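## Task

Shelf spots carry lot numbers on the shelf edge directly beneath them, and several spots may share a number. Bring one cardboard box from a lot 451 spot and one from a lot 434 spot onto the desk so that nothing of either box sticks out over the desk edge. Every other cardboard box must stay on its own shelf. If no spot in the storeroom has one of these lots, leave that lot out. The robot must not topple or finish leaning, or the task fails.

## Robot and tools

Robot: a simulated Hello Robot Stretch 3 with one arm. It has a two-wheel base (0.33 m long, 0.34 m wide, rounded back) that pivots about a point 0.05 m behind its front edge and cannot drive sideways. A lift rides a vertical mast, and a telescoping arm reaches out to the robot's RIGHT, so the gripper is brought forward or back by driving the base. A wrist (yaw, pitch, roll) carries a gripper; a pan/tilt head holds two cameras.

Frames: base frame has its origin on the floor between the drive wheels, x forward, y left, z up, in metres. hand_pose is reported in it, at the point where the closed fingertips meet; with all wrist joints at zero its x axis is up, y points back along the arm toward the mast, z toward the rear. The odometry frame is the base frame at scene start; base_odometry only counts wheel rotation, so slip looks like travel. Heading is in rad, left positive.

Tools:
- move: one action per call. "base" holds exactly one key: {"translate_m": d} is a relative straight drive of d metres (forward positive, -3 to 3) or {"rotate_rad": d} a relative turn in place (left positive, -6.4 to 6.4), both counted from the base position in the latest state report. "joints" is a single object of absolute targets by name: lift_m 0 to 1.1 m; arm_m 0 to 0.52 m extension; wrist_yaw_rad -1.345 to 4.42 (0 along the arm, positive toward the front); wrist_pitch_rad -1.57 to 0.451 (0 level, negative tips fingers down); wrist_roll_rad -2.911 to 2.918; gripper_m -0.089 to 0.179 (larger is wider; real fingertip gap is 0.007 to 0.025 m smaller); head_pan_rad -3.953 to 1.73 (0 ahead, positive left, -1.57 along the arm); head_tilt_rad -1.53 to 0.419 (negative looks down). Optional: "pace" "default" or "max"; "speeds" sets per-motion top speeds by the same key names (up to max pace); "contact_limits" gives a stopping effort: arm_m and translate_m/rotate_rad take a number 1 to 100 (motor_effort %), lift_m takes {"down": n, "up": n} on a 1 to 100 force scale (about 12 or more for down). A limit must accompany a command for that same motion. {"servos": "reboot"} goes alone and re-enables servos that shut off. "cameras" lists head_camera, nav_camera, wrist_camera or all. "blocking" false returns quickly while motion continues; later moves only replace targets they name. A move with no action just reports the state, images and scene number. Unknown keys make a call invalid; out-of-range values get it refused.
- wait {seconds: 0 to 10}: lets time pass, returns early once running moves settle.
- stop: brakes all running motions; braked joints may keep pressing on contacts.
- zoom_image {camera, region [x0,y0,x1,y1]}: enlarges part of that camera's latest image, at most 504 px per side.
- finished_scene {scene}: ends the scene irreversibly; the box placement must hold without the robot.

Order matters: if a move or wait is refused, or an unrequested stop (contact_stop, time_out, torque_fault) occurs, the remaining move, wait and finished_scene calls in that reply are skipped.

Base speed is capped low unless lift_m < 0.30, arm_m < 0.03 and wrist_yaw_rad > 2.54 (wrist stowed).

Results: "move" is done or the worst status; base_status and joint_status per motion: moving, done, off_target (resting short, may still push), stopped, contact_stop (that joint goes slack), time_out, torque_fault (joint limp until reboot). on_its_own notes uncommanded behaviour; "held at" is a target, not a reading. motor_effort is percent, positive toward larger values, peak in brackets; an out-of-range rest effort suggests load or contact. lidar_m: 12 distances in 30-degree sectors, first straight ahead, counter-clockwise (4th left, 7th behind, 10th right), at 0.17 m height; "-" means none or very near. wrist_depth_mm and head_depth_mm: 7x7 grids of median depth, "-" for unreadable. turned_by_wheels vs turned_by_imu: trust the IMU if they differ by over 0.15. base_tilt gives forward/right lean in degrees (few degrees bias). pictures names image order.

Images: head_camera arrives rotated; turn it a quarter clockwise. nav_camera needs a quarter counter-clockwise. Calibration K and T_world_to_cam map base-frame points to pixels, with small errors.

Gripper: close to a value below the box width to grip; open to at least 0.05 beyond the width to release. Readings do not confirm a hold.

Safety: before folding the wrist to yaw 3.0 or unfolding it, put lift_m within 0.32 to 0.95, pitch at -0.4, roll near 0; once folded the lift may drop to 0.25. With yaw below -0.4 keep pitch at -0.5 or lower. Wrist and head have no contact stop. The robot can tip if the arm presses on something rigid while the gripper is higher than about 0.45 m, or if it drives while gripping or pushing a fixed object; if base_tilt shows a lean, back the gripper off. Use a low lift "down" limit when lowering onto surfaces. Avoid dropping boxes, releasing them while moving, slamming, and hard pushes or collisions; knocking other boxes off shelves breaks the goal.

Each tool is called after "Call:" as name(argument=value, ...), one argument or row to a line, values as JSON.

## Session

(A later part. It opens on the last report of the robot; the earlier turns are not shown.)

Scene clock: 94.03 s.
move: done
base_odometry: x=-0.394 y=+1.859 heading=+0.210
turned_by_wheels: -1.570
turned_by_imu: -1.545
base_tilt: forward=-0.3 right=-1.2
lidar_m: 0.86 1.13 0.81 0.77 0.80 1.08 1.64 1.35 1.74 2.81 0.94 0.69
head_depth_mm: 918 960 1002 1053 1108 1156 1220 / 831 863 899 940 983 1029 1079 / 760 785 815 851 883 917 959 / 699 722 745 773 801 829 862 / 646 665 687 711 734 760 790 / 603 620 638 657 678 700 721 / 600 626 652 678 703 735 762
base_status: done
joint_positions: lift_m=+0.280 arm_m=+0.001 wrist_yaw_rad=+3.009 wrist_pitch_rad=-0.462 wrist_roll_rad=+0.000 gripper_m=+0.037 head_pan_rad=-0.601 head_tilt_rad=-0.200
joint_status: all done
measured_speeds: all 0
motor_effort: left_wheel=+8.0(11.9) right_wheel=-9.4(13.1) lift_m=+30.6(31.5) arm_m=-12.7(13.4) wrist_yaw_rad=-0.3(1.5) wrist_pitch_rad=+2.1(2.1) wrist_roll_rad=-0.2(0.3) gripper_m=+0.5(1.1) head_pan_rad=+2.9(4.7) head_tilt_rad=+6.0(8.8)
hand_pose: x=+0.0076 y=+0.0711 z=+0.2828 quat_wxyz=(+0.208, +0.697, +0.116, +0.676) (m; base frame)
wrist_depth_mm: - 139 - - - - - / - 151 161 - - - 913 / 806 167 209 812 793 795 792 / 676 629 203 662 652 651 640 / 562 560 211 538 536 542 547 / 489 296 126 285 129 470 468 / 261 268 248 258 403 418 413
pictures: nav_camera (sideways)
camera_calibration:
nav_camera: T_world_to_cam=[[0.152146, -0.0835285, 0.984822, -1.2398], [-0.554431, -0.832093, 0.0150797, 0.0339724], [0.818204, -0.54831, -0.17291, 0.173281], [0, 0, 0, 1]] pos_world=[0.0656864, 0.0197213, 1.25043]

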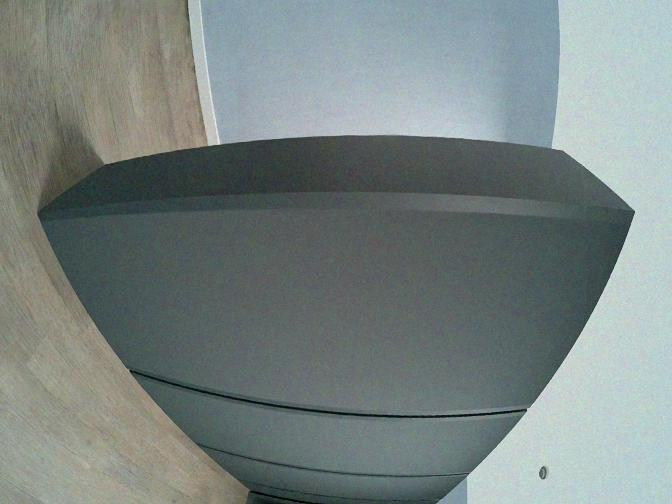

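Call:
move(
  base={"rotate_rad":0.5},
)

Call:
move(
  base={"translate_m":0.45},
)

Call:
move(
  base={"rotate_rad":-0.5},
  joints={"head_pan_rad":-1.0},
  cameras=["nav_camera","head_camera"],
)

Scene clock: 120.97 s.
move: done
base_odometry: x=-0.394 y=+1.859 heading=+0.709
turned_by_wheels: +0.500
turned_by_imu: +0.493
base_tilt: forward=-0.4 right=-1.1
lidar_m: 1.16 0.82 0.78 0.80 1.04 1.64 1.34 1.61 3.16 0.97 0.69 0.80
head_depth_mm: 592 610 630 649 673 696 722 / 643 638 635 646 664 685 707 / 925 915 908 899 896 887 885 / 1907 1980 2041 2084 2171 2220 1641 / 1883 1923 1998 2067 2137 2192 1716 / 1843 1909 1976 2019 2089 2134 1708 / 1818 1872 1911 1990 2036 2093 1702
base_status: done
joint_positions: lift_m=+0.280 arm_m=+0.001 wrist_yaw_rad=+3.009 wrist_pitch_rad=-0.462 wrist_roll_rad=+0.000 gripper_m=+0.037 head_pan_rad=-0.600 head_tilt_rad=-0.200
joint_status: not commanded
measured_speeds: all 0
motor_effort: left_wheel=-8.9(12.5) right_wheel=+8.3(12.1) lift_m=+29.7(30.4) arm_m=-12.7(13.4) wrist_yaw_rad=-0.2(1.8) wrist_pitch_rad=+2.1(2.1) wrist_roll_rad=+0.3(0.4) gripper_m=+0.5(1.0) head_pan_rad=+3.3(3.8) head_tilt_rad=+5.4(6.5)
hand_pose: x=+0.0076 y=+0.0711 z=+0.2828 quat_wxyz=(+0.208, +0.697, +0.116, +0.676) (m; base frame)
wrist_depth_mm: - 139 - - - - 626 / - 150 956 - - - - / 834 167 758 816 765 762 721 / 676 633 204 657 653 638 649 / 570 561 211 534 532 547 543 / 487 296 126 286 129 473 470 / 263 267 248 258 400 418 413
pictures: none

Scene clock: 126.00 s.
move: done
base_odometry: x=-0.052 y=+2.152 heading=+0.710
turned_by_wheels: +0.000
turned_by_imu: +0.000
base_tilt: forward=-0.3 right=-1.1
lidar_m: 0.86 0.60 0.57 0.59 0.78 1.87 1.79 2.03 1.22 0.51 0.60 1.71
head_depth_mm: 1619 1691 1748 1788 1832 1905 1747 / 1598 1642 1707 1756 1801 1877 1740 / 1575 1627 1678 1726 1780 1850 1717 / 1550 1600 1645 1692 1743 1802 1708 / 1514 1560 1615 1655 1719 1770 1695 / 1502 1539 1581 1637 1689 1727 1697 / 1480 1526 1572 1608 1664 1715 1693
base_status: done
joint_positions: lift_m=+0.280 arm_m=+0.001 wrist_yaw_rad=+3.009 wrist_pitch_rad=-0.462 wrist_roll_rad=+0.000 gripper_m=+0.037 head_pan_rad=-0.600 head_tilt_rad=-0.200
joint_status: not commanded
measured_speeds: all 0
motor_effort: left_wheel=+6.0(9.0) right_wheel=+5.0(13.8) lift_m=+28.1(30.0) arm_m=-11.9(13.5) wrist_yaw_rad=+0.6(1.9) wrist_pitch_rad=+2.1(2.1) wrist_roll_rad=+0.1(0.3) gripper_m=+0.8(1.0) head_pan_rad=+2.5(3.7) head_tilt_rad=+5.9(6.6)
hand_pose: x=+0.0076 y=+0.0711 z=+0.2828 quat_wxyz=(+0.208, +0.697, +0.116, +0.676) (m; base frame)
wrist_depth_mm: - 139 - 619 566 518 477 / - 151 161 - 609 552 515 / 837 167 180 739 - 595 555 / 683 627 204 664 659 627 - / 567 562 211 536 534 544 542 / 493 296 126 284 129 473 467 / 260 268 247 258 400 420 413
pictures: none

Scene clock: 127.90 s.
move: done
base_odometry: x=-0.052 y=+2.152 heading=+0.210
turned_by_wheels: -0.500
turned_by_imu: -0.491
base_tilt: forward=-0.2 right=-1.3
lidar_m: 1.71 0.83 0.60 0.57 0.59 0.80 2.03 1.79 2.13 1.07 0.51 0.62
head_depth_mm: 895 977 1072 1199 1343 1536 1620 / 640 680 726 780 841 908 985 / 497 520 547 576 610 646 687 / 441 455 468 484 499 515 532 / 469 482 495 509 524 540 556 / 502 515 531 549 566 584 604 / 540 558 575 594 615 636 657
base_status: done
joint_positions: lift_m=+0.280 arm_m=+0.001 wrist_yaw_rad=+3.009 wrist_pitch_rad=-0.462 wrist_roll_rad=+0.000 gripper_m=+0.037 head_pan_rad=-1.006 head_tilt_rad=-0.200
joint_status: all done
measured_speeds: all 0
motor_effort: left_wheel=+8.3(12.1) right_wheel=-10.6(12.6) lift_m=+27.2(28.9) arm_m=-12.7(13.2) wrist_yaw_rad=+0.1(1.6) wrist_pitch_rad=+2.1(2.1) wrist_roll_rad=-0.2(0.3) gripper_m=+0.0(1.0) head_pan_rad=+2.4(4.6) head_tilt_rad=+5.9(6.7)
hand_pose: x=+0.0076 y=+0.0711 z=+0.2828 quat_wxyz=(+0.208, +0.697, +0.116, +0.676) (m; base frame)
wrist_depth_mm: 536 139 551 584 590 611 628 / 585 151 604 625 636 - - / 629 167 176 - - 741 745 / 660 197 203 662 649 658 637 / 573 564 212 535 531 552 540 / 492 298 126 285 128 470 469 / 261 267 248 257 404 415 415
pictures: head_camera (sideways), nav_camera (sideways)
camera_calibration:
head_camera: T_world_to_cam=[[-0.117714, 0.099295, -0.988071, 1.30238], [0.867398, 0.494718, -0.0536214, 0.0641507], [0.483492, -0.863362, -0.144363, 0.140481], [0, 0, 0, 1]] pos_world=[0.0297427, -0.0397705, 1.31056]
nav_camera: T_world_to_cam=[[0.106878, -0.136762, 0.984821, -1.23951], [-0.837641, -0.546013, 0.0150804, 0.0356323], [0.535663, -0.826539, -0.172914, 0.175054], [0, 0, 0, 1]] pos_world=[0.0685535, -0.00537334, 1.25043]

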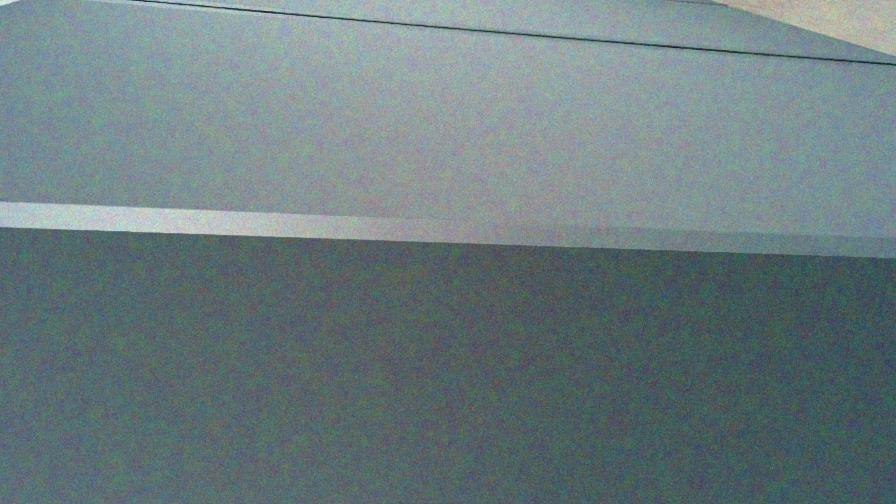

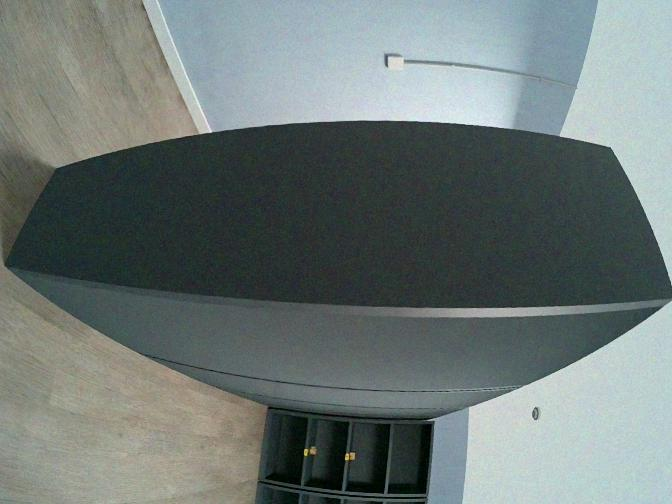

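Call:
move(
  base={"translate_m":0.95},
)

Call:
move(
  joints={"head_pan_rad":-1.9,"head_tilt_rad":-0.35},
  cameras=["nav_camera","head_camera"],
)

Scene clock: 146.90 s.
move: done
base_odometry: x=+0.877 y=+2.350 heading=+0.210
turned_by_wheels: +0.000
turned_by_imu: +0.000
base_tilt: forward=-0.4 right=-1.2
lidar_m: 0.77 0.80 0.62 0.60 0.61 0.82 2.16 0.62 0.48 1.32 1.12 0.81
head_depth_mm: 2319 3078 3415 3763 3492 2386 1743 / 2047 2184 2337 2490 2660 2360 1737 / 1619 1698 1789 1870 1962 2064 1723 / 1336 1384 1432 1492 1562 1631 1618 / 1128 1168 1204 1246 1297 1341 1389 / 984 1010 1037 1067 1100 1139 1179 / 871 888 911 935 956 984 1017
base_status: done
joint_positions: lift_m=+0.280 arm_m=+0.001 wrist_yaw_rad=+3.009 wrist_pitch_rad=-0.462 wrist_roll_rad=+0.000 gripper_m=+0.037 head_pan_rad=-1.000 head_tilt_rad=-0.200
joint_status: not commanded
measured_speeds: all 0
motor_effort: left_wheel=+3.8(12.6) right_wheel=+8.4(10.1) lift_m=+25.7(28.0) arm_m=-12.5(13.6) wrist_yaw_rad=+1.2(2.1) wrist_pitch_rad=+2.1(2.1) wrist_roll_rad=+0.0(0.6) gripper_m=+0.3(1.0) head_pan_rad=+3.1(4.2) head_tilt_rad=+5.3(6.6)
hand_pose: x=+0.0076 y=+0.0711 z=+0.2828 quat_wxyz=(+0.208, +0.697, +0.116, +0.676) (m; base frame)
wrist_depth_mm: 552 138 578 596 611 626 632 / 596 150 614 631 - - - / 642 167 175 - - 754 754 / 649 624 203 664 654 646 640 / 566 558 212 531 535 542 544 / 491 298 126 285 129 473 467 / 263 267 247 258 399 419 414
pictures: none

Scene clock: 147.93 s.
move: done
base_odometry: x=+0.877 y=+2.350 heading=+0.210
turned_by_wheels: +0.000
turned_by_imu: +0.000
base_tilt: forward=-0.3 right=-1.2
lidar_m: 0.77 0.80 0.62 0.60 0.61 0.82 2.15 0.62 0.48 1.31 1.12 0.80
head_depth_mm: 414 442 473 511 552 601 663 / 395 421 449 483 519 562 614 / 448 557 456 476 507 537 581 / 1165 1017 1329 1085 730 1072 872 / 1137 1083 1269 1183 1391 1162 1332 / 1126 1211 1303 1984 1820 1722 1453 / 3009 2807 3590 3509 2557 1857 1446
base_status: not commanded
joint_positions: lift_m=+0.280 arm_m=+0.001 wrist_yaw_rad=+3.009 wrist_pitch_rad=-0.462 wrist_roll_rad=+0.000 gripper_m=+0.037 head_pan_rad=-1.920 head_tilt_rad=-0.348
joint_status: all done
measured_speeds: all 0
motor_effort: left_wheel=+3.6(3.9) right_wheel=+7.6(8.5) lift_m=+25.3(26.1) arm_m=-12.1(12.8) wrist_yaw_rad=-1.0(2.1) wrist_pitch_rad=+2.0(2.1) wrist_roll_rad=-0.2(0.3) gripper_m=+0.4(0.8) head_pan_rad=+0.5(7.1) head_tilt_rad=-3.9(6.4)
hand_pose: x=+0.0076 y=+0.0711 z=+0.2828 quat_wxyz=(+0.208, +0.697, +0.116, +0.676) (m; base frame)
wrist_depth_mm: 556 138 578 601 614 626 633 / 601 151 619 634 - - - / 646 166 175 - - 767 751 / 658 619 203 662 652 648 642 / 569 563 212 541 535 545 548 / 489 298 126 285 129 474 472 / 262 266 247 258 397 420 414
pictures: head_camera (sideways), nav_camera (sideways)
camera_calibration:
head_camera: T_world_to_cam=[[0.0561288, 0.289442, -0.955548, 1.25878], [0.924281, -0.376984, -0.0598988, 0.0719756], [-0.377563, -0.879833, -0.288686, 0.333621], [0, 0, 0, 1]] pos_world=[-0.0112167, -0.0436806, 1.30345]
nav_camera: T_world_to_cam=[[-0.0922076, -0.302937, 0.94854, -1.19098], [-0.944558, 0.328089, 0.0129618, 0.0390271], [-0.315132, -0.894755, -0.316393, 0.366915], [0, 0, 0, 1]] pos_world=[0.0426725, -0.0452972, 1.24528]

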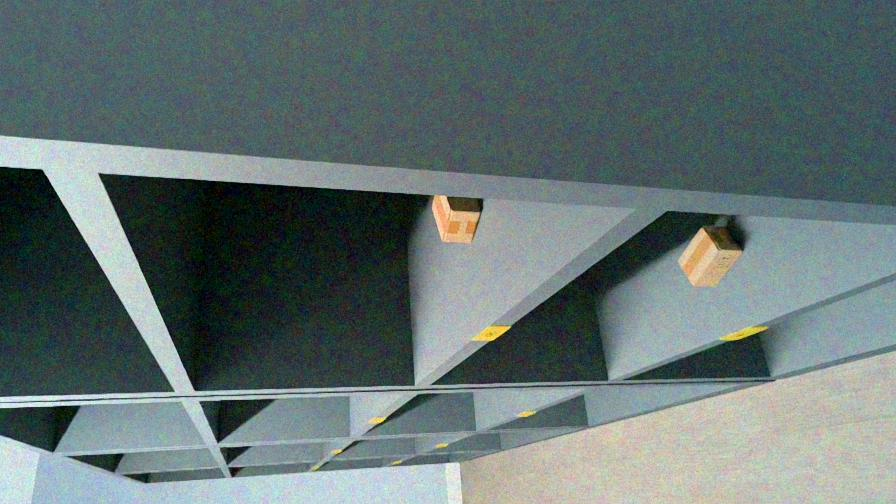

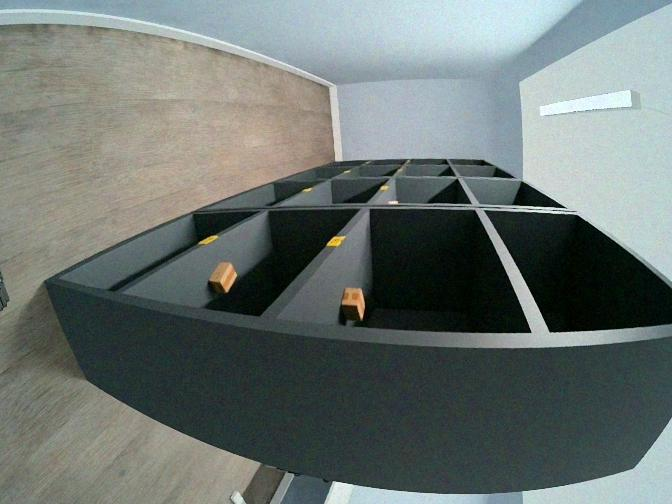

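Call:
zoom_image(
  camera="head_camera",
  region=[440, 300, 560, 360],
)

Call:
zoom_image(
  camera="head_camera",
  region=[690, 300, 810, 360],
)

Call:
zoom_image(
  camera="head_camera",
  region=[340, 395, 560, 475],
)

Scaled by 4.200 from the camera's 896x504 image, which has a finer 1280x720 frame.

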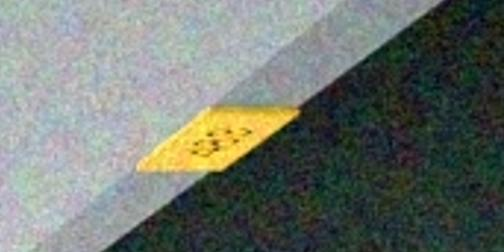

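Scaled by 4.200 from the camera's 896x504 image, which has a finer 1280x720 frame.

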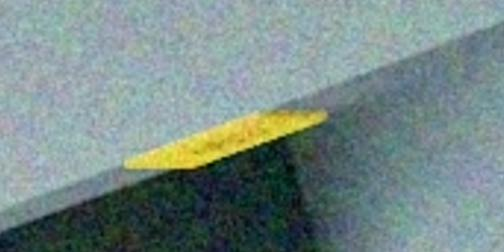

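Scaled by 2.291 from the camera's 896x504 image, which has a finer 1280x720 frame.

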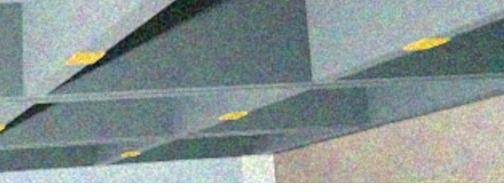

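Call:
move(
  base={"translate_m":0.37},
)

Call:
move(
  base={"rotate_rad":-1.57},
  joints={"head_pan_rad":-1.57,"head_tilt_rad":-0.5},
)

Call:
move(
  base={"translate_m":0.7},
  cameras=["nav_camera","head_camera"],
)

Scene clock: 175.63 s.
move: done
base_odometry: x=+1.239 y=+2.427 heading=+0.210
turned_by_wheels: +0.000
turned_by_imu: +0.000
base_tilt: forward=-0.3 right=-1.3
lidar_m: 0.40 0.42 0.56 0.60 0.62 0.84 2.19 0.73 1.42 1.73 0.59 0.42
head_depth_mm: 1323 1344 1455 1061 1504 1142 1279 / 1259 1310 1437 1374 1584 1216 1395 / 1235 1289 1366 1445 1531 1645 1437 / 1882 2132 2202 2320 2103 1736 1471 / 2908 2129 2297 2405 2457 1874 1458 / 3470 3650 3877 3871 2582 1853 1457 / 3378 3565 3744 3857 2551 1850 1452
base_status: done
joint_positions: lift_m=+0.280 arm_m=+0.001 wrist_yaw_rad=+3.009 wrist_pitch_rad=-0.462 wrist_roll_rad=+0.000 gripper_m=+0.037 head_pan_rad=-1.900 head_tilt_rad=-0.350
joint_status: not commanded
measured_speeds: all 0
motor_effort: left_wheel=+5.1(11.7) right_wheel=+6.7(10.6) lift_m=+23.6(25.2) arm_m=-11.7(12.8) wrist_yaw_rad=+0.3(1.9) wrist_pitch_rad=+2.0(2.1) wrist_roll_rad=+0.0(0.3) gripper_m=+0.5(1.0) head_pan_rad=+3.3(4.1) head_tilt_rad=-2.9(4.5)
hand_pose: x=+0.0076 y=+0.0711 z=+0.2828 quat_wxyz=(+0.208, +0.697, +0.116, +0.676) (m; base frame)
wrist_depth_mm: 560 139 582 601 614 625 461 / 602 151 614 - - 691 470 / - 167 175 - 743 690 470 / 661 624 203 655 657 634 479 / 572 565 212 533 532 547 469 / 490 297 126 285 129 472 457 / 263 269 246 258 401 414 413
pictures: none

Scene clock: 179.00 s.
move: done
base_odometry: x=+1.239 y=+2.427 heading=-1.360
turned_by_wheels: -1.570
turned_by_imu: -1.545
base_tilt: forward=-0.3 right=-1.3
lidar_m: 1.62 0.58 0.42 0.41 0.42 0.57 0.61 0.63 0.85 2.28 0.73 1.42
head_depth_mm: 1686 1654 1625 1594 1565 1515 1326 / 2471 2389 2329 2263 2010 1610 1318 / 2766 3011 3236 2992 2093 1601 1316 / 2772 2998 3245 2969 2052 1610 1303 / 2754 2985 3294 2932 2053 1589 1297 / 2790 2973 3246 2887 2032 1575 1298 / 2796 2958 3084 2839 1948 1345 1257
base_status: done
joint_positions: lift_m=+0.280 arm_m=+0.001 wrist_yaw_rad=+3.009 wrist_pitch_rad=-0.462 wrist_roll_rad=+0.000 gripper_m=+0.037 head_pan_rad=-1.569 head_tilt_rad=-0.502
joint_status: all done
measured_speeds: all 0
motor_effort: left_wheel=+7.8(12.5) right_wheel=-9.6(13.1) lift_m=+23.5(24.3) arm_m=-12.7(13.7) wrist_yaw_rad=+0.6(1.4) wrist_pitch_rad=+2.1(2.1) wrist_roll_rad=+0.0(0.3) gripper_m=+0.7(1.0) head_pan_rad=-3.1(5.4) head_tilt_rad=+4.3(8.9)
hand_pose: x=+0.0076 y=+0.0711 z=+0.2828 quat_wxyz=(+0.208, +0.697, +0.116, +0.676) (m; base frame)
wrist_depth_mm: 388 139 406 419 430 439 453 / 429 150 441 458 466 488 500 / 467 168 472 505 521 535 536 / 508 517 203 539 - - 600 / 546 546 212 521 530 545 538 / 487 298 126 286 128 471 471 / 263 266 247 259 399 415 413
pictures: none

Scene clock: 186.13 s.
move: done
base_odometry: x=+1.385 y=+1.743 heading=-1.360
turned_by_wheels: +0.000
turned_by_imu: +0.001
base_tilt: forward=-0.3 right=-1.2
lidar_m: 1.64 0.59 0.43 0.41 0.43 0.58 1.30 1.35 0.65 0.93 0.84 0.84
head_depth_mm: 647 675 665 650 704 1525 1330 / 846 910 960 731 919 890 907 / 859 931 998 724 1194 954 1158 / 860 929 998 715 1177 948 1164 / 859 926 994 707 1177 940 1160 / 856 926 992 699 1166 914 1164 / 854 926 984 693 1173 941 1154
base_status: done
joint_positions: lift_m=+0.280 arm_m=+0.001 wrist_yaw_rad=+3.009 wrist_pitch_rad=-0.462 wrist_roll_rad=+0.000 gripper_m=+0.037 head_pan_rad=-1.570 head_tilt_rad=-0.500
joint_status: not commanded
measured_speeds: all 0
motor_effort: left_wheel=+4.8(11.8) right_wheel=+6.1(10.6) lift_m=+24.3(25.0) arm_m=-11.7(13.5) wrist_yaw_rad=+0.2(2.3) wrist_pitch_rad=+2.0(2.1) wrist_roll_rad=-0.2(0.3) gripper_m=+0.3(1.2) head_pan_rad=-3.0(3.8) head_tilt_rad=+4.4(5.5)
hand_pose: x=+0.0076 y=+0.0711 z=+0.2828 quat_wxyz=(+0.208, +0.697, +0.116, +0.676) (m; base frame)
wrist_depth_mm: 396 139 407 427 438 443 454 / 434 150 441 468 480 489 501 / 470 168 480 510 523 539 546 / 517 520 201 539 - - 601 / 549 549 212 539 537 548 542 / 486 297 126 287 128 468 473 / 262 267 247 259 399 414 414
pictures: head_camera (sideways), nav_camera (sideways)
camera_calibration:
head_camera: T_world_to_cam=[[-0.0466208, 0.432241, -0.900552, 1.18761], [0.997505, -0.027705, -0.0649376, 0.0780453], [-0.0530185, -0.901333, -0.429871, 0.515369], [0, 0, 0, 1]] pos_world=[0.00484088, -0.046653, 1.29612]
nav_camera: T_world_to_cam=[[0.0173528, -0.455981, 0.88982, -1.11495], [-0.999791, -0.0175225, 0.0105182, 0.0426246], [0.0107957, -0.889817, -0.45619, 0.54692], [0, 0, 0, 1]] pos_world=[0.0560588, -0.0209899, 1.24116]

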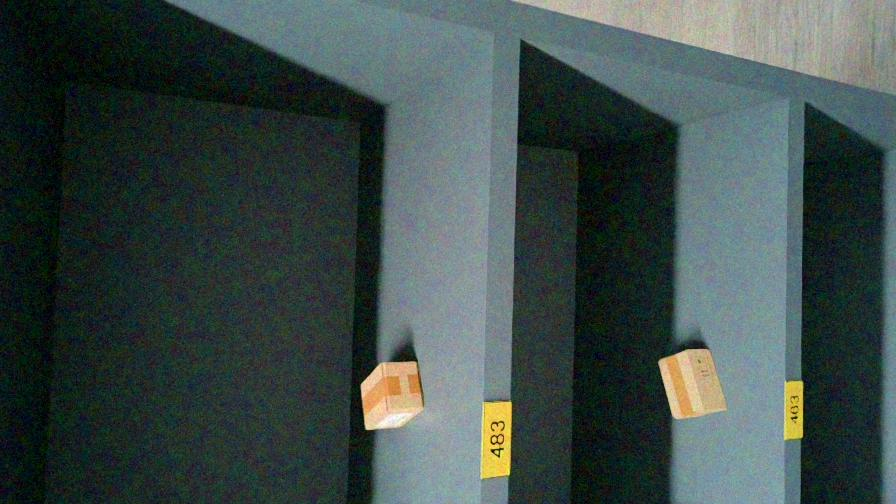

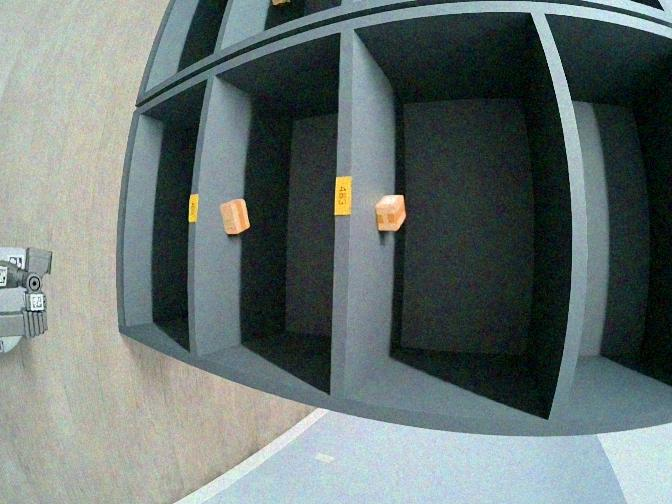

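Call:
move(
  base={"translate_m":0.85},
  cameras=["nav_camera","head_camera"],
)

Call:
zoom_image(
  camera="nav_camera",
  region=[100, 0, 420, 300],
)

Scene clock: 198.37 s.
move: done
base_odometry: x=+1.564 y=+0.911 heading=-1.360
turned_by_wheels: +0.000
turned_by_imu: +0.001
base_tilt: forward=-0.2 right=-1.1
lidar_m: 1.66 0.60 0.43 0.42 0.43 0.59 1.60 1.24 0.61 0.61 0.97 0.90
head_depth_mm: 474 514 562 622 710 934 1188 / 618 630 610 626 697 769 898 / 850 913 967 723 1020 895 895 / 854 923 994 715 1182 945 1167 / 851 925 992 706 1174 944 1161 / 852 922 989 697 1161 942 1161 / 849 920 982 687 1161 932 1151
base_status: done
joint_positions: lift_m=+0.280 arm_m=+0.001 wrist_yaw_rad=+3.009 wrist_pitch_rad=-0.462 wrist_roll_rad=+0.000 gripper_m=+0.037 head_pan_rad=-1.570 head_tilt_rad=-0.500
joint_status: not commanded
measured_speeds: all 0
motor_effort: left_wheel=+9.0(11.6) right_wheel=+2.0(12.5) lift_m=+26.6(26.9) arm_m=-9.4(11.4) wrist_yaw_rad=-0.8(2.0) wrist_pitch_rad=+2.1(2.1) wrist_roll_rad=+0.0(0.3) gripper_m=+0.5(1.1) head_pan_rad=-3.0(3.9) head_tilt_rad=+3.5(4.9)
hand_pose: x=+0.0076 y=+0.0711 z=+0.2828 quat_wxyz=(+0.208, +0.697, +0.116, +0.676) (m; base frame)
wrist_depth_mm: 402 138 418 431 444 455 463 / 440 151 449 471 487 497 509 / 477 168 484 522 527 532 548 / 529 530 197 551 - - 616 / 547 551 211 533 538 547 544 / 489 298 126 286 129 473 470 / 262 266 248 259 398 415 413
pictures: head_camera (sideways), nav_camera (sideways)
camera_calibration:
head_camera: T_world_to_cam=[[-0.0466208, 0.432241, -0.900552, 1.18761], [0.997505, -0.027705, -0.0649376, 0.0780453], [-0.0530185, -0.901333, -0.429871, 0.515369], [0, 0, 0, 1]] pos_world=[0.00484088, -0.046653, 1.29612]
nav_camera: T_world_to_cam=[[0.0173528, -0.455981, 0.88982, -1.11495], [-0.999791, -0.0175225, 0.0105182, 0.0426246], [0.0107957, -0.889817, -0.45619, 0.54692], [0, 0, 0, 1]] pos_world=[0.0560588, -0.0209899, 1.24116]

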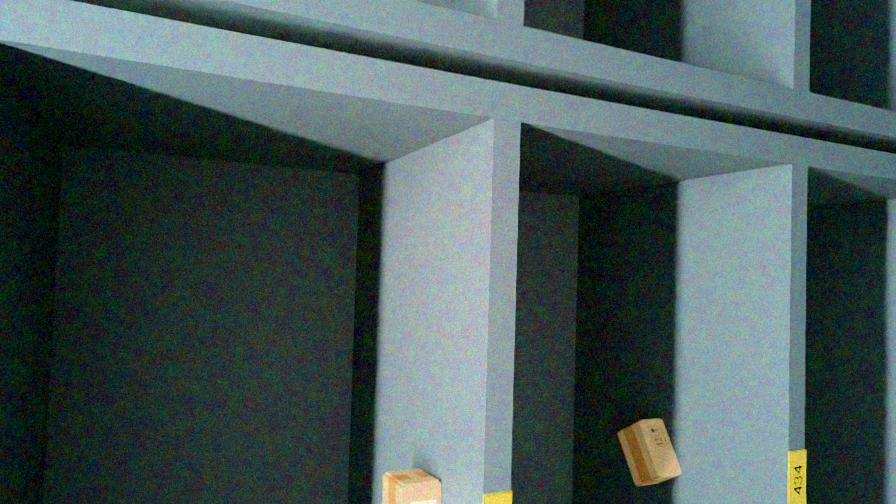

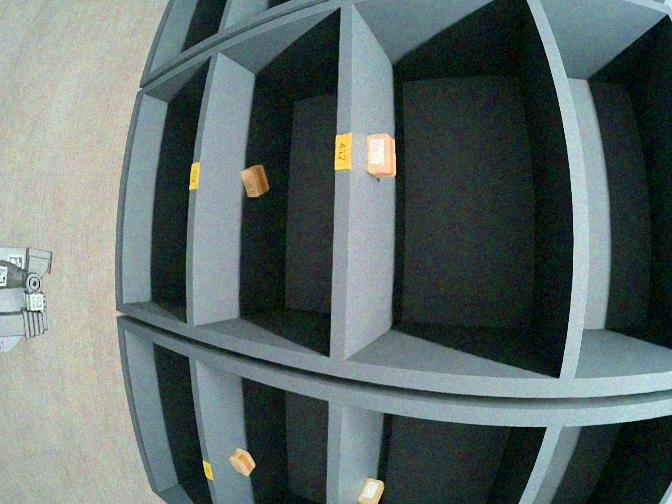

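Scaled by 1.575 from the camera's 672x504 image, which has a finer 792x594 frame.

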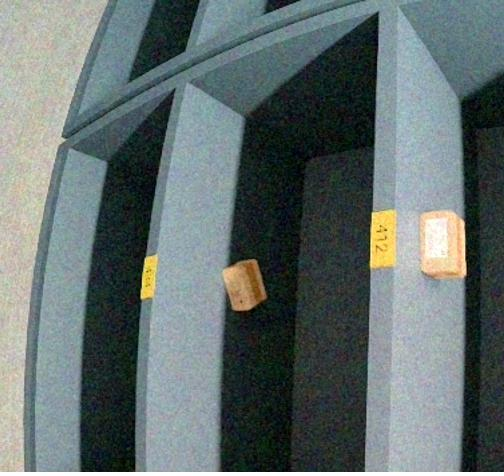

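Call:
move(
  base={"translate_m":0.24},
  joints={"lift_m":0.72,"wrist_pitch_rad":-0.4,"gripper_m":0.179,"head_tilt_rad":-0.7},
)

Call:
move(
  joints={"wrist_yaw_rad":0},
  cameras=["head_camera","wrist_camera"],
)

Scene clock: 225.90 s.
move: done
base_odometry: x=+1.614 y=+0.677 heading=-1.360
turned_by_wheels: +0.000
turned_by_imu: +0.000
base_tilt: forward=-0.4 right=-1.0
lidar_m: 1.66 0.60 0.43 0.42 0.43 0.59 1.60 1.45 0.71 1.04 0.74 1.47
head_depth_mm: 854 934 711 1030 965 1060 1169 / 858 934 700 1198 995 1245 1182 / 853 937 693 1191 989 1275 1170 / 853 933 676 1191 979 1266 1169 / 848 919 663 1193 978 1260 1167 / 850 919 669 1179 969 1278 1156 / 848 921 661 1177 962 1245 1152
base_status: done
joint_positions: lift_m=+0.720 arm_m=+0.001 wrist_yaw_rad=+3.009 wrist_pitch_rad=-0.419 wrist_roll_rad=+0.000 gripper_m=+0.179 head_pan_rad=-1.570 head_tilt_rad=-0.700
joint_status: all done
measured_speeds: all 0
motor_effort: left_wheel=+4.3(12.3) right_wheel=+5.9(10.9) lift_m=+31.3(33.7) arm_m=-8.1(9.5) wrist_yaw_rad=+0.2(2.1) wrist_pitch_rad=+3.1(5.9) wrist_roll_rad=-0.1(0.5) gripper_m=+0.9(84.0) head_pan_rad=-2.4(3.5) head_tilt_rad=-5.6(6.8)
hand_pose: x=+0.0083 y=+0.0767 z=+0.7324 quat_wxyz=(+0.193, +0.699, +0.101, +0.681) (m; base frame)
wrist_depth_mm: 400 137 419 427 438 447 462 / 434 148 448 465 472 486 499 / 474 165 479 513 526 530 535 / 519 500 190 543 - - - / - 145 207 - - - - / - 126 231 - - - - / - - 271 - 846 852 105
pictures: none

Scene clock: 228.40 s.
move: done
base_odometry: x=+1.614 y=+0.677 heading=-1.360
turned_by_wheels: +0.000
turned_by_imu: +0.000
base_tilt: forward=-0.2 right=-1.2
lidar_m: 1.67 0.60 0.43 0.42 0.43 0.59 1.61 1.45 0.71 1.04 0.74 1.47
head_depth_mm: 855 938 707 1030 964 1058 1168 / 854 935 701 1197 995 1250 1179 / 856 938 691 1194 989 1241 508 / 851 934 677 1194 982 1267 398 / 850 920 664 1189 975 1233 1139 / 851 918 669 1183 966 1278 1164 / 854 916 660 1169 961 1255 1154
base_status: not commanded
joint_positions: lift_m=+0.720 arm_m=+0.001 wrist_yaw_rad=+0.003 wrist_pitch_rad=-0.419 wrist_roll_rad=+0.000 gripper_m=+0.179 head_pan_rad=-1.570 head_tilt_rad=-0.700
joint_status: all done
measured_speeds: all 0
motor_effort: left_wheel=+4.1(4.7) right_wheel=+6.0(6.5) lift_m=+30.8(31.5) arm_m=-7.6(8.7) wrist_yaw_rad=-3.2(6.9) wrist_pitch_rad=+3.2(3.3) wrist_roll_rad=+0.1(0.3) gripper_m=+0.5(1.3) head_pan_rad=-2.5(3.1) head_tilt_rad=-5.4(6.6)
hand_pose: x=-0.0208 y=-0.3698 z=+0.7324 quat_wxyz=(+0.692, +0.148, -0.691, -0.146) (m; base frame)
wrist_depth_mm: - - - - - - - / - - - - - - - / - - - 602 - 677 - / 515 529 531 521 522 516 519 / 485 474 482 472 470 466 451 / - 140 - - - - - / - - - - - - 105
pictures: head_camera (sideways), wrist_camera
camera_calibration:
head_camera: T_world_to_cam=[[-0.0466929, 0.602598, -0.796678, 1.05211], [0.997491, -0.0143614, -0.0693252, 0.0837295], [-0.0532167, -0.797916, -0.600415, 0.737243], [0, 0, 0, 1]] pos_world=[0.00484009, -0.0445361, 1.28665]
wrist_camera: T_world_to_cam=[[-0.998878, -0.0399117, -0.0254933, -0.0102689], [-0.00250231, 0.582029, -0.813164, 0.843299], [0.0472926, -0.812188, -0.581476, 0.292684], [0, 0, 0, 1]] pos_world=[-0.021989, -0.25352, 0.855667]

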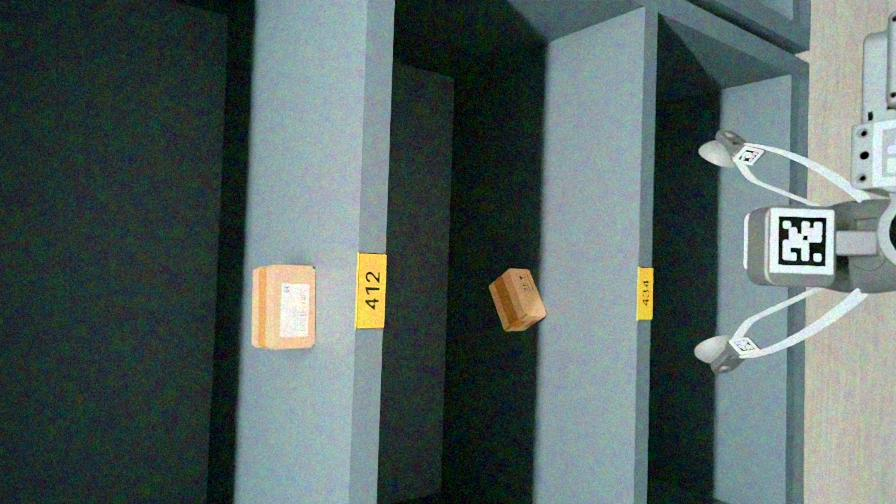

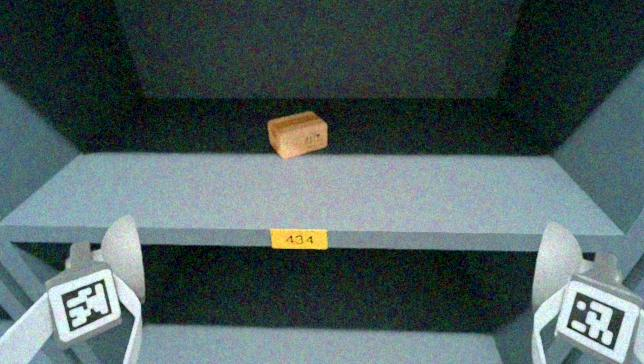

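Call:
move(
  base={"translate_m":-0.1},
  joints={"wrist_yaw_rad":0.47},
)

Call:
move(
  joints={"arm_m":0.2,"wrist_pitch_rad":-0.1,"lift_m":0.6},
  cameras=["head_camera","wrist_camera"],
)

Scene clock: 265.60 s.
move: done
base_odometry: x=+1.593 y=+0.775 heading=-1.360
turned_by_wheels: +0.000
turned_by_imu: +0.000
base_tilt: forward=-0.3 right=-1.2
lidar_m: 1.66 0.60 0.43 0.42 0.43 0.59 1.61 1.36 0.66 1.04 0.80 0.85
head_depth_mm: 818 809 708 777 833 1063 1183 / 852 940 703 1117 966 1068 1160 / 856 938 694 1192 988 1270 1179 / 854 937 683 1194 980 1235 429 / 854 920 677 1191 975 1248 391 / 850 916 662 1183 970 1271 1164 / 851 920 659 1175 966 1273 1115
base_status: done
joint_positions: lift_m=+0.720 arm_m=+0.001 wrist_yaw_rad=+0.467 wrist_pitch_rad=-0.419 wrist_roll_rad=+0.000 gripper_m=+0.179 head_pan_rad=-1.570 head_tilt_rad=-0.700
joint_status: all done
measured_speeds: all 0
motor_effort: left_wheel=-3.7(11.1) right_wheel=-6.6(10.7) lift_m=+30.9(31.3) arm_m=-6.3(7.5) wrist_yaw_rad=+2.4(4.3) wrist_pitch_rad=+3.1(3.2) wrist_roll_rad=-0.1(0.3) gripper_m=+0.4(1.1) head_pan_rad=-1.5(2.5) head_tilt_rad=-5.0(6.4)
hand_pose: x=+0.0794 y=-0.3458 z=+0.7324 quat_wxyz=(+0.707, +0.303, -0.638, +0.017) (m; base frame)
wrist_depth_mm: - 538 - - - - - / - 591 - - - - - / - 660 - - 611 - - / - - - 526 521 523 516 / - - - - 477 452 444 / 123 972 919 - - - 382 / 855 882 881 - - - 105
pictures: none

Scene clock: 268.30 s.
move: done
base_odometry: x=+1.593 y=+0.775 heading=-1.360
turned_by_wheels: +0.000
turned_by_imu: +0.000
base_tilt: forward=-0.3 right=-1.2
lidar_m: 1.66 0.59 0.43 0.42 0.43 0.59 1.60 1.36 0.66 1.04 0.80 0.85
head_depth_mm: 819 806 709 776 831 1064 1180 / 855 938 702 1115 967 994 455 / 854 937 695 1192 987 527 1151 / 853 936 687 1199 977 550 1174 / 851 920 676 1200 975 1197 1166 / 851 923 661 1184 973 1249 1161 / 851 921 659 1171 962 1269 1150
base_status: not commanded
joint_positions: lift_m=+0.600 arm_m=+0.200 wrist_yaw_rad=+0.467 wrist_pitch_rad=-0.122 wrist_roll_rad=+0.000 gripper_m=+0.179 head_pan_rad=-1.570 head_tilt_rad=-0.700
joint_status: all done
measured_speeds: all 0
motor_effort: left_wheel=-3.9(4.5) right_wheel=-7.0(7.3) lift_m=+23.6(28.1) arm_m=+13.0(15.3) wrist_yaw_rad=+1.6(3.4) wrist_pitch_rad=+3.6(6.0) wrist_roll_rad=+0.2(0.3) gripper_m=+0.8(1.2) head_pan_rad=-1.1(2.2) head_tilt_rad=-5.4(6.3)
hand_pose: x=+0.0918 y=-0.5695 z=+0.6836 quat_wxyz=(+0.697, +0.205, -0.676, +0.121) (m; base frame)
wrist_depth_mm: 428 493 - - - - - / 444 496 - - - - - / 453 508 - - - - - / 459 - - - - - - / 451 449 476 473 444 501 471 / 119 354 387 386 385 384 384 / - 326 313 313 310 312 105
pictures: head_camera (sideways), wrist_camera
camera_calibration:
head_camera: T_world_to_cam=[[-0.0466929, 0.602598, -0.796678, 1.05211], [0.997491, -0.0143614, -0.0693252, 0.0837295], [-0.0532167, -0.797916, -0.600415, 0.737243], [0, 0, 0, 1]] pos_world=[0.00484009, -0.0445361, 1.28665]
wrist_camera: T_world_to_cam=[[-0.872668, -0.488125, -0.0136032, -0.181902], [-0.144036, 0.283925, -0.947966, 0.85547], [0.466588, -0.8253, -0.31808, -0.12921], [0, 0, 0, 1]] pos_world=[0.0247665, -0.438318, 0.767383]

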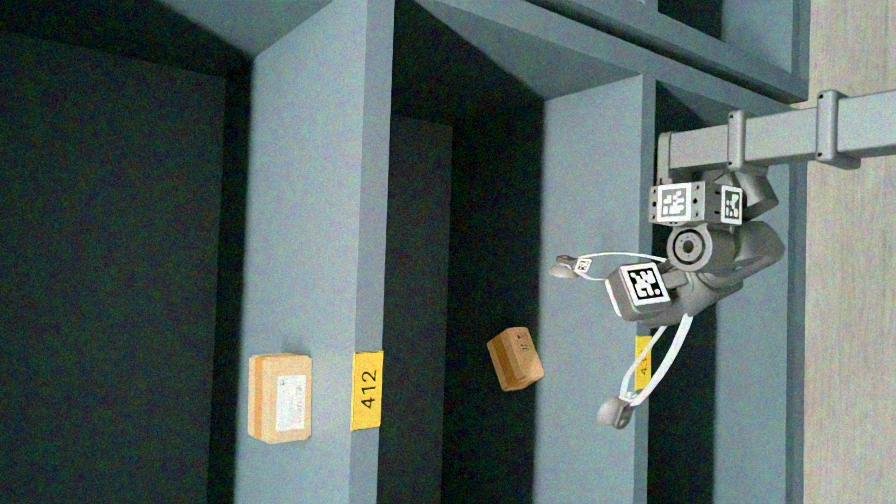

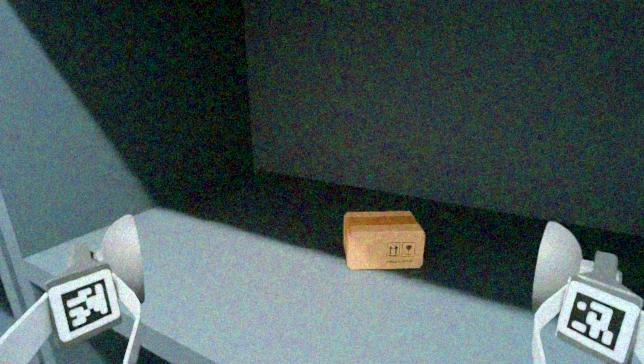

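Call:
move(
  base={"translate_m":0.045},
  joints={"arm_m":0.34,"lift_m":0.472},
  cameras=["head_camera","wrist_camera"],
)

Scene clock: 304.20 s.
move: done
base_odometry: x=+1.602 y=+0.731 heading=-1.360
turned_by_wheels: +0.000
turned_by_imu: +0.000
base_tilt: forward=-0.3 right=-1.3
lidar_m: 1.66 0.60 0.43 0.42 0.43 0.59 1.61 1.40 0.68 1.04 0.77 0.83
head_depth_mm: 842 907 710 891 881 996 1180 / 852 939 704 1175 994 1210 1158 / 850 938 692 1199 989 704 576 / 848 935 684 1193 981 792 1171 / 852 919 669 1194 976 1250 1159 / 852 919 663 1180 967 1283 1159 / 851 919 658 1173 962 1268 1149
base_status: done
joint_positions: lift_m=+0.472 arm_m=+0.340 wrist_yaw_rad=+0.467 wrist_pitch_rad=-0.122 wrist_roll_rad=+0.000 gripper_m=+0.179 head_pan_rad=-1.570 head_tilt_rad=-0.700
joint_status: all done
measured_speeds: all 0
motor_effort: left_wheel=+3.4(9.3) right_wheel=+6.4(10.7) lift_m=+23.7(26.6) arm_m=+12.2(14.7) wrist_yaw_rad=+1.6(3.2) wrist_pitch_rad=+3.6(3.7) wrist_roll_rad=+0.0(0.3) gripper_m=+1.1(1.1) head_pan_rad=-0.2(1.6) head_tilt_rad=-5.7(6.4)
hand_pose: x=+0.0918 y=-0.7095 z=+0.5557 quat_wxyz=(+0.697, +0.205, -0.676, +0.121) (m; base frame)
wrist_depth_mm: 391 475 - - - - - / 405 474 - - - - - / 413 471 507 276 230 - - / 330 329 326 275 229 325 321 / 227 213 226 226 224 224 224 / - 158 173 172 171 172 172 / 131 135 140 140 140 140 107
pictures: head_camera (sideways), wrist_camera
camera_calibration:
head_camera: T_world_to_cam=[[-0.0466929, 0.602598, -0.796678, 1.05211], [0.997491, -0.0143614, -0.0693252, 0.0837295], [-0.0532167, -0.797916, -0.600415, 0.737243], [0, 0, 0, 1]] pos_world=[0.00484009, -0.0445361, 1.28665]
wrist_camera: T_world_to_cam=[[-0.872646, -0.488163, -0.0136055, -0.252002], [-0.143894, 0.28365, -0.94807, 0.773783], [0.466672, -0.825372, -0.317769, -0.285708], [0, 0, 0, 1]] pos_world=[0.0247662, -0.578317, 0.639383]

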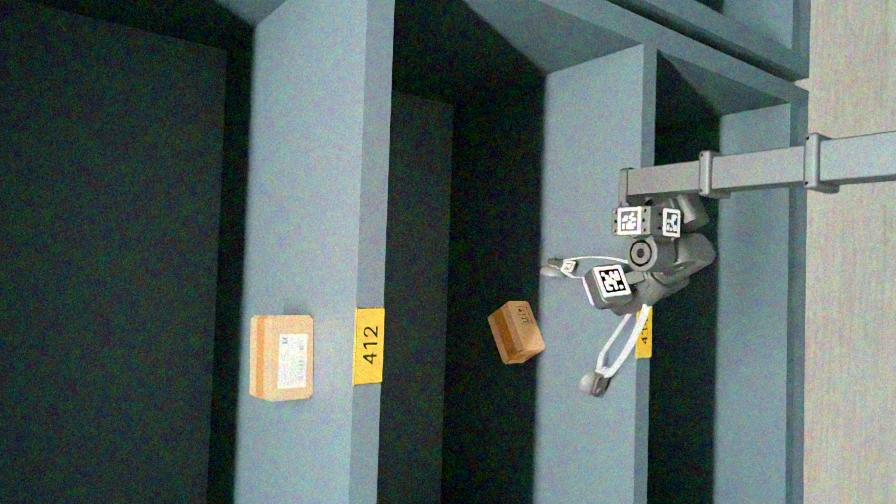

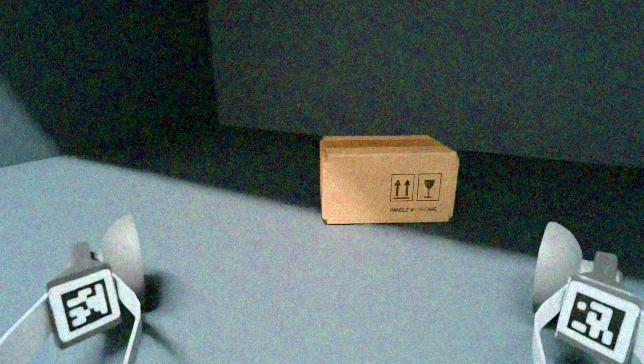

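Call:
move(
  base={"translate_m":0.014},
  joints={"arm_m":0.445},
  speeds={"arm_m":0.08},
  contact_limits={"arm_m":35},
  cameras=["head_camera","wrist_camera"],
)

Scene clock: 318.60 s.
move: contact_stop
base_odometry: x=+1.605 y=+0.717 heading=-1.360
turned_by_wheels: +0.000
turned_by_imu: -0.012
base_tilt: forward=-0.4 right=-1.1
lidar_m: 1.75 0.61 0.44 0.42 0.43 0.58 1.53 1.41 0.68 1.04 0.76 0.82
head_depth_mm: 845 914 704 898 895 1006 1185 / 854 941 694 1170 990 1208 1156 / 851 942 685 1196 982 712 568 / 852 925 679 1196 977 1226 1167 / 850 917 662 1185 973 1249 1160 / 851 918 659 1174 938 1278 1159 / 846 916 655 1163 956 1271 1155
base_status: done
joint_positions: lift_m=+0.472 arm_m=+0.372 wrist_yaw_rad=+0.470 wrist_pitch_rad=-0.088 wrist_roll_rad=-0.001 gripper_m=+0.179 head_pan_rad=-1.570 head_tilt_rad=-0.703
joint_status: arm_m contact_stop (moved +0.032 of +0.105)
measured_speeds: all 0
on_its_own: arm_m is slack since a contact_stop (your +0.445 is given up)
motor_effort: left_wheel=-0.1(9.2) right_wheel=+0.0(10.4) lift_m=+18.5(27.2) arm_m=+0.5(41.2) wrist_yaw_rad=-0.8(16.9) wrist_pitch_rad=-2.7(13.6) wrist_roll_rad=+0.1(6.1) gripper_m=+0.4(1.1) head_pan_rad=-0.8(1.1) head_tilt_rad=-1.4(6.1)
contact_limits: arm_m 35 (drawing in: default 31, maximum 55; extending or still: default 40, maximum 69)
hand_pose: x=+0.0933 y=-0.7431 z=+0.5643 quat_wxyz=(+0.695, +0.195, -0.679, +0.134) (m; base frame)
wrist_depth_mm: 391 473 - - - - - / 401 475 - - - - - / 404 484 - - - - - / 384 387 383 231 207 344 341 / 256 239 255 206 206 254 271 / 118 174 191 191 191 190 190 / 118 147 153 152 152 146 107
pictures: head_camera (sideways), wrist_camera
camera_calibration:
head_camera: T_world_to_cam=[[-0.0466145, 0.605321, -0.794615, 1.04948], [0.997494, -0.0141722, -0.0693121, 0.0837139], [-0.0532175, -0.795855, -0.603144, 0.740796], [0, 0, 0, 1]] pos_world=[0.00484033, -0.0445219, 1.28654]
wrist_camera: T_world_to_cam=[[-0.870818, -0.491464, -0.0117635, -0.2707], [-0.130396, 0.253985, -0.958378, 0.774236], [0.473996, -0.833039, -0.28526, -0.336124], [0, 0, 0, 1]] pos_world=[0.0245477, -0.609688, 0.642944]

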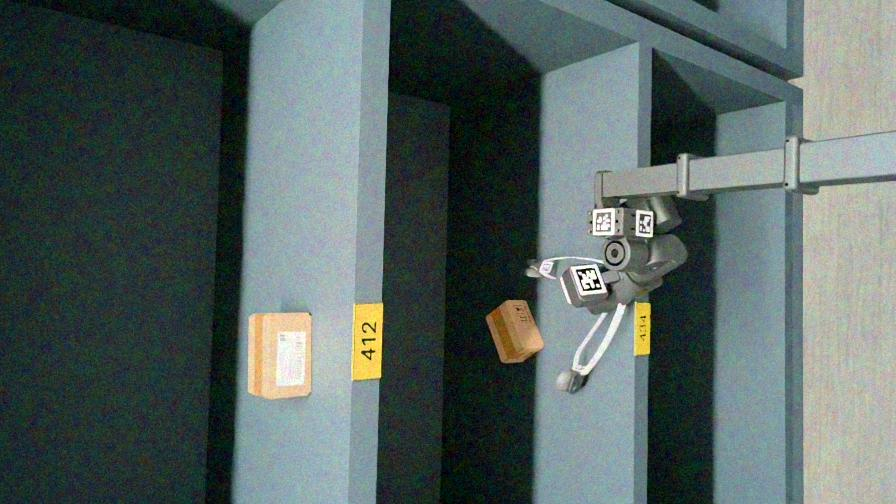

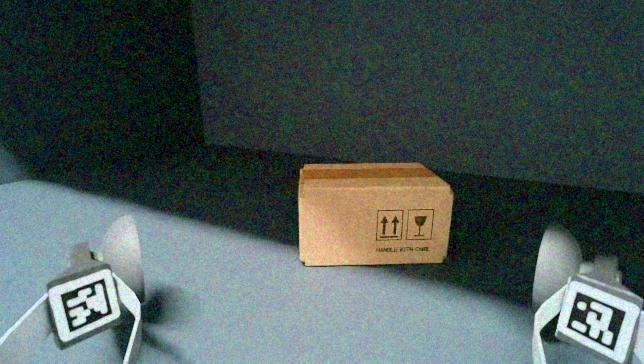

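Call:
move(
  joints={"arm_m":0.32},
)

Call:
move(
  joints={"lift_m":0.515,"wrist_pitch_rad":-0.28},
)

Call:
move(
  joints={"arm_m":0.41},
  speeds={"arm_m":0.08},
  contact_limits={"arm_m":30},
  cameras=["head_camera","wrist_camera"],
)

Scene clock: 337.87 s.
move: done
base_odometry: x=+1.605 y=+0.717 heading=-1.360
turned_by_wheels: +0.000
turned_by_imu: +0.000
base_tilt: forward=-0.4 right=-1.3
lidar_m: 1.74 0.60 0.44 0.42 0.43 0.59 1.53 1.41 0.68 1.04 0.77 0.82
head_depth_mm: 843 913 710 901 891 1001 1185 / 857 941 701 1173 994 1206 1161 / 854 936 694 1198 990 685 577 / 852 934 687 1192 979 736 1164 / 848 922 667 1190 972 1252 1166 / 849 918 662 1176 969 1247 1161 / 847 917 660 1170 967 1239 1156
base_status: not commanded
joint_positions: lift_m=+0.472 arm_m=+0.320 wrist_yaw_rad=+0.470 wrist_pitch_rad=-0.114 wrist_roll_rad=-0.003 gripper_m=+0.179 head_pan_rad=-1.570 head_tilt_rad=-0.700
joint_status: all done
measured_speeds: all 0
motor_effort: left_wheel=-0.3(0.7) right_wheel=+0.2(0.9) lift_m=+26.4(30.9) arm_m=-12.7(16.0) wrist_yaw_rad=-0.7(2.5) wrist_pitch_rad=+2.2(3.5) wrist_roll_rad=+0.8(0.9) gripper_m=+0.5(0.8) head_pan_rad=+0.2(0.8) head_tilt_rad=+2.9(3.5)
hand_pose: x=+0.0927 y=-0.6895 z=+0.5575 quat_wxyz=(+0.697, +0.204, -0.676, +0.125) (m; base frame)
wrist_depth_mm: 395 472 - - - - - / 398 480 - - - - - / 406 469 527 456 274 - - / 335 333 335 306 245 333 332 / 232 217 230 229 230 230 244 / 119 144 176 175 175 176 175 / 132 137 142 142 142 142 107
pictures: none

Scene clock: 339.07 s.
move: done
base_odometry: x=+1.605 y=+0.717 heading=-1.360
turned_by_wheels: +0.000
turned_by_imu: +0.000
base_tilt: forward=-0.3 right=-1.3
lidar_m: 1.74 0.60 0.44 0.42 0.43 0.58 1.54 1.41 0.68 1.04 0.77 0.82
head_depth_mm: 847 911 712 898 890 1003 1187 / 850 942 700 1176 996 1219 1153 / 855 940 694 1189 990 654 567 / 852 934 683 1186 975 1205 1169 / 846 921 667 1183 976 1257 1168 / 850 916 660 1187 969 1246 1165 / 846 915 662 1170 965 1245 1160
base_status: not commanded
joint_positions: lift_m=+0.515 arm_m=+0.320 wrist_yaw_rad=+0.470 wrist_pitch_rad=-0.293 wrist_roll_rad=-0.002 gripper_m=+0.179 head_pan_rad=-1.570 head_tilt_rad=-0.700
joint_status: all done
measured_speeds: all 0
motor_effort: left_wheel=-0.3(0.6) right_wheel=-0.7(1.0) lift_m=+29.6(32.8) arm_m=-11.0(12.6) wrist_yaw_rad=-0.3(2.2) wrist_pitch_rad=+2.1(14.7) wrist_roll_rad=+0.3(0.8) gripper_m=+0.6(1.0) head_pan_rad=+0.2(0.8) head_tilt_rad=+1.2(2.9)
hand_pose: x=+0.0866 y=-0.6775 z=+0.5567 quat_wxyz=(+0.705, +0.263, -0.655, +0.063) (m; base frame)
wrist_depth_mm: 392 472 - - - - - / 403 483 539 485 - - - / 383 380 376 325 245 364 339 / 275 273 273 256 254 266 266 / 214 213 212 212 210 210 218 / - 144 175 173 173 172 172 / 118 144 148 148 147 143 107
pictures: none

Scene clock: 341.03 s.
move: done
base_odometry: x=+1.605 y=+0.717 heading=-1.360
turned_by_wheels: +0.000
turned_by_imu: +0.000
base_tilt: forward=-0.4 right=-1.2
lidar_m: 1.74 0.60 0.44 0.42 0.43 0.59 1.54 1.41 0.68 1.04 0.76 0.82
head_depth_mm: 843 911 708 903 891 1002 1190 / 854 942 700 1170 992 1141 1158 / 852 935 693 1197 909 653 1105 / 852 935 685 1194 786 1256 1172 / 851 921 666 1192 945 1258 1163 / 848 914 661 1185 968 1248 1160 / 849 916 659 1167 962 1242 1153
base_status: not commanded
joint_positions: lift_m=+0.515 arm_m=+0.410 wrist_yaw_rad=+0.470 wrist_pitch_rad=-0.293 wrist_roll_rad=-0.002 gripper_m=+0.179 head_pan_rad=-1.570 head_tilt_rad=-0.700
joint_status: all done
measured_speeds: all 0
motor_effort: left_wheel=-0.3(1.1) right_wheel=-0.2(1.4) lift_m=+23.5(29.4) arm_m=+13.2(14.6) wrist_yaw_rad=-1.1(2.7) wrist_pitch_rad=+2.1(2.1) wrist_roll_rad=+0.6(0.8) gripper_m=+0.5(1.1) head_pan_rad=+0.2(0.9) head_tilt_rad=+1.5(2.4)
contact_limits: arm_m 30 (drawing in: default 31, maximum 55; extending or still: default 40, maximum 69)
hand_pose: x=+0.0866 y=-0.7675 z=+0.5566 quat_wxyz=(+0.705, +0.264, -0.655, +0.063) (m; base frame)
wrist_depth_mm: 391 470 - - - - - / 406 484 483 - - - - / 381 378 375 374 342 340 314 / 274 272 256 174 179 265 264 / 214 212 203 186 192 209 216 / - 144 175 173 173 172 171 / 140 144 148 147 147 142 107
pictures: head_camera (sideways), wrist_camera
camera_calibration:
head_camera: T_world_to_cam=[[-0.0467101, 0.602262, -0.796931, 1.0525], [0.99749, -0.0143783, -0.0693315, 0.0837437], [-0.0532142, -0.798169, -0.600079, 0.736857], [0, 0, 0, 1]] pos_world=[0.00484005, -0.0445378, 1.28675]
wrist_camera: T_world_to_cam=[[-0.87223, -0.488725, -0.01903, -0.282316], [-0.217564, 0.422548, -0.87984, 0.865352], [0.438041, -0.763283, -0.474888, -0.193183], [0, 0, 0, 1]] pos_world=[0.0266472, -0.651081, 0.664258]

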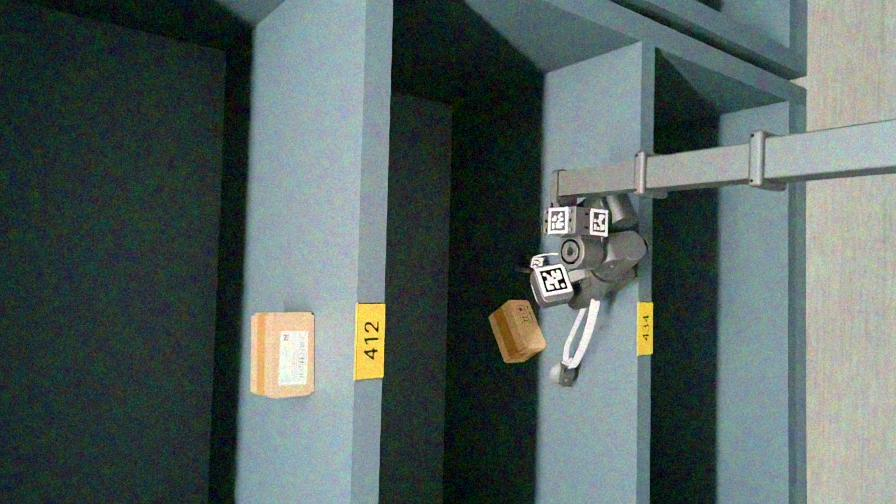

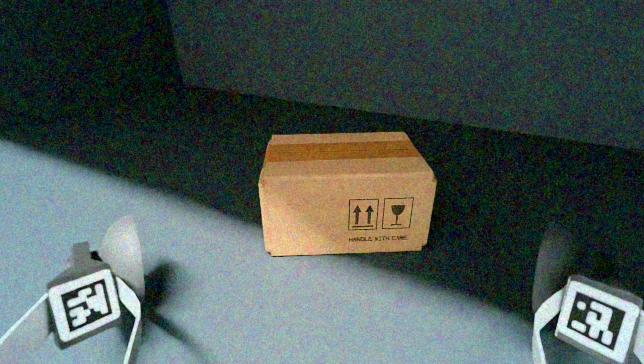

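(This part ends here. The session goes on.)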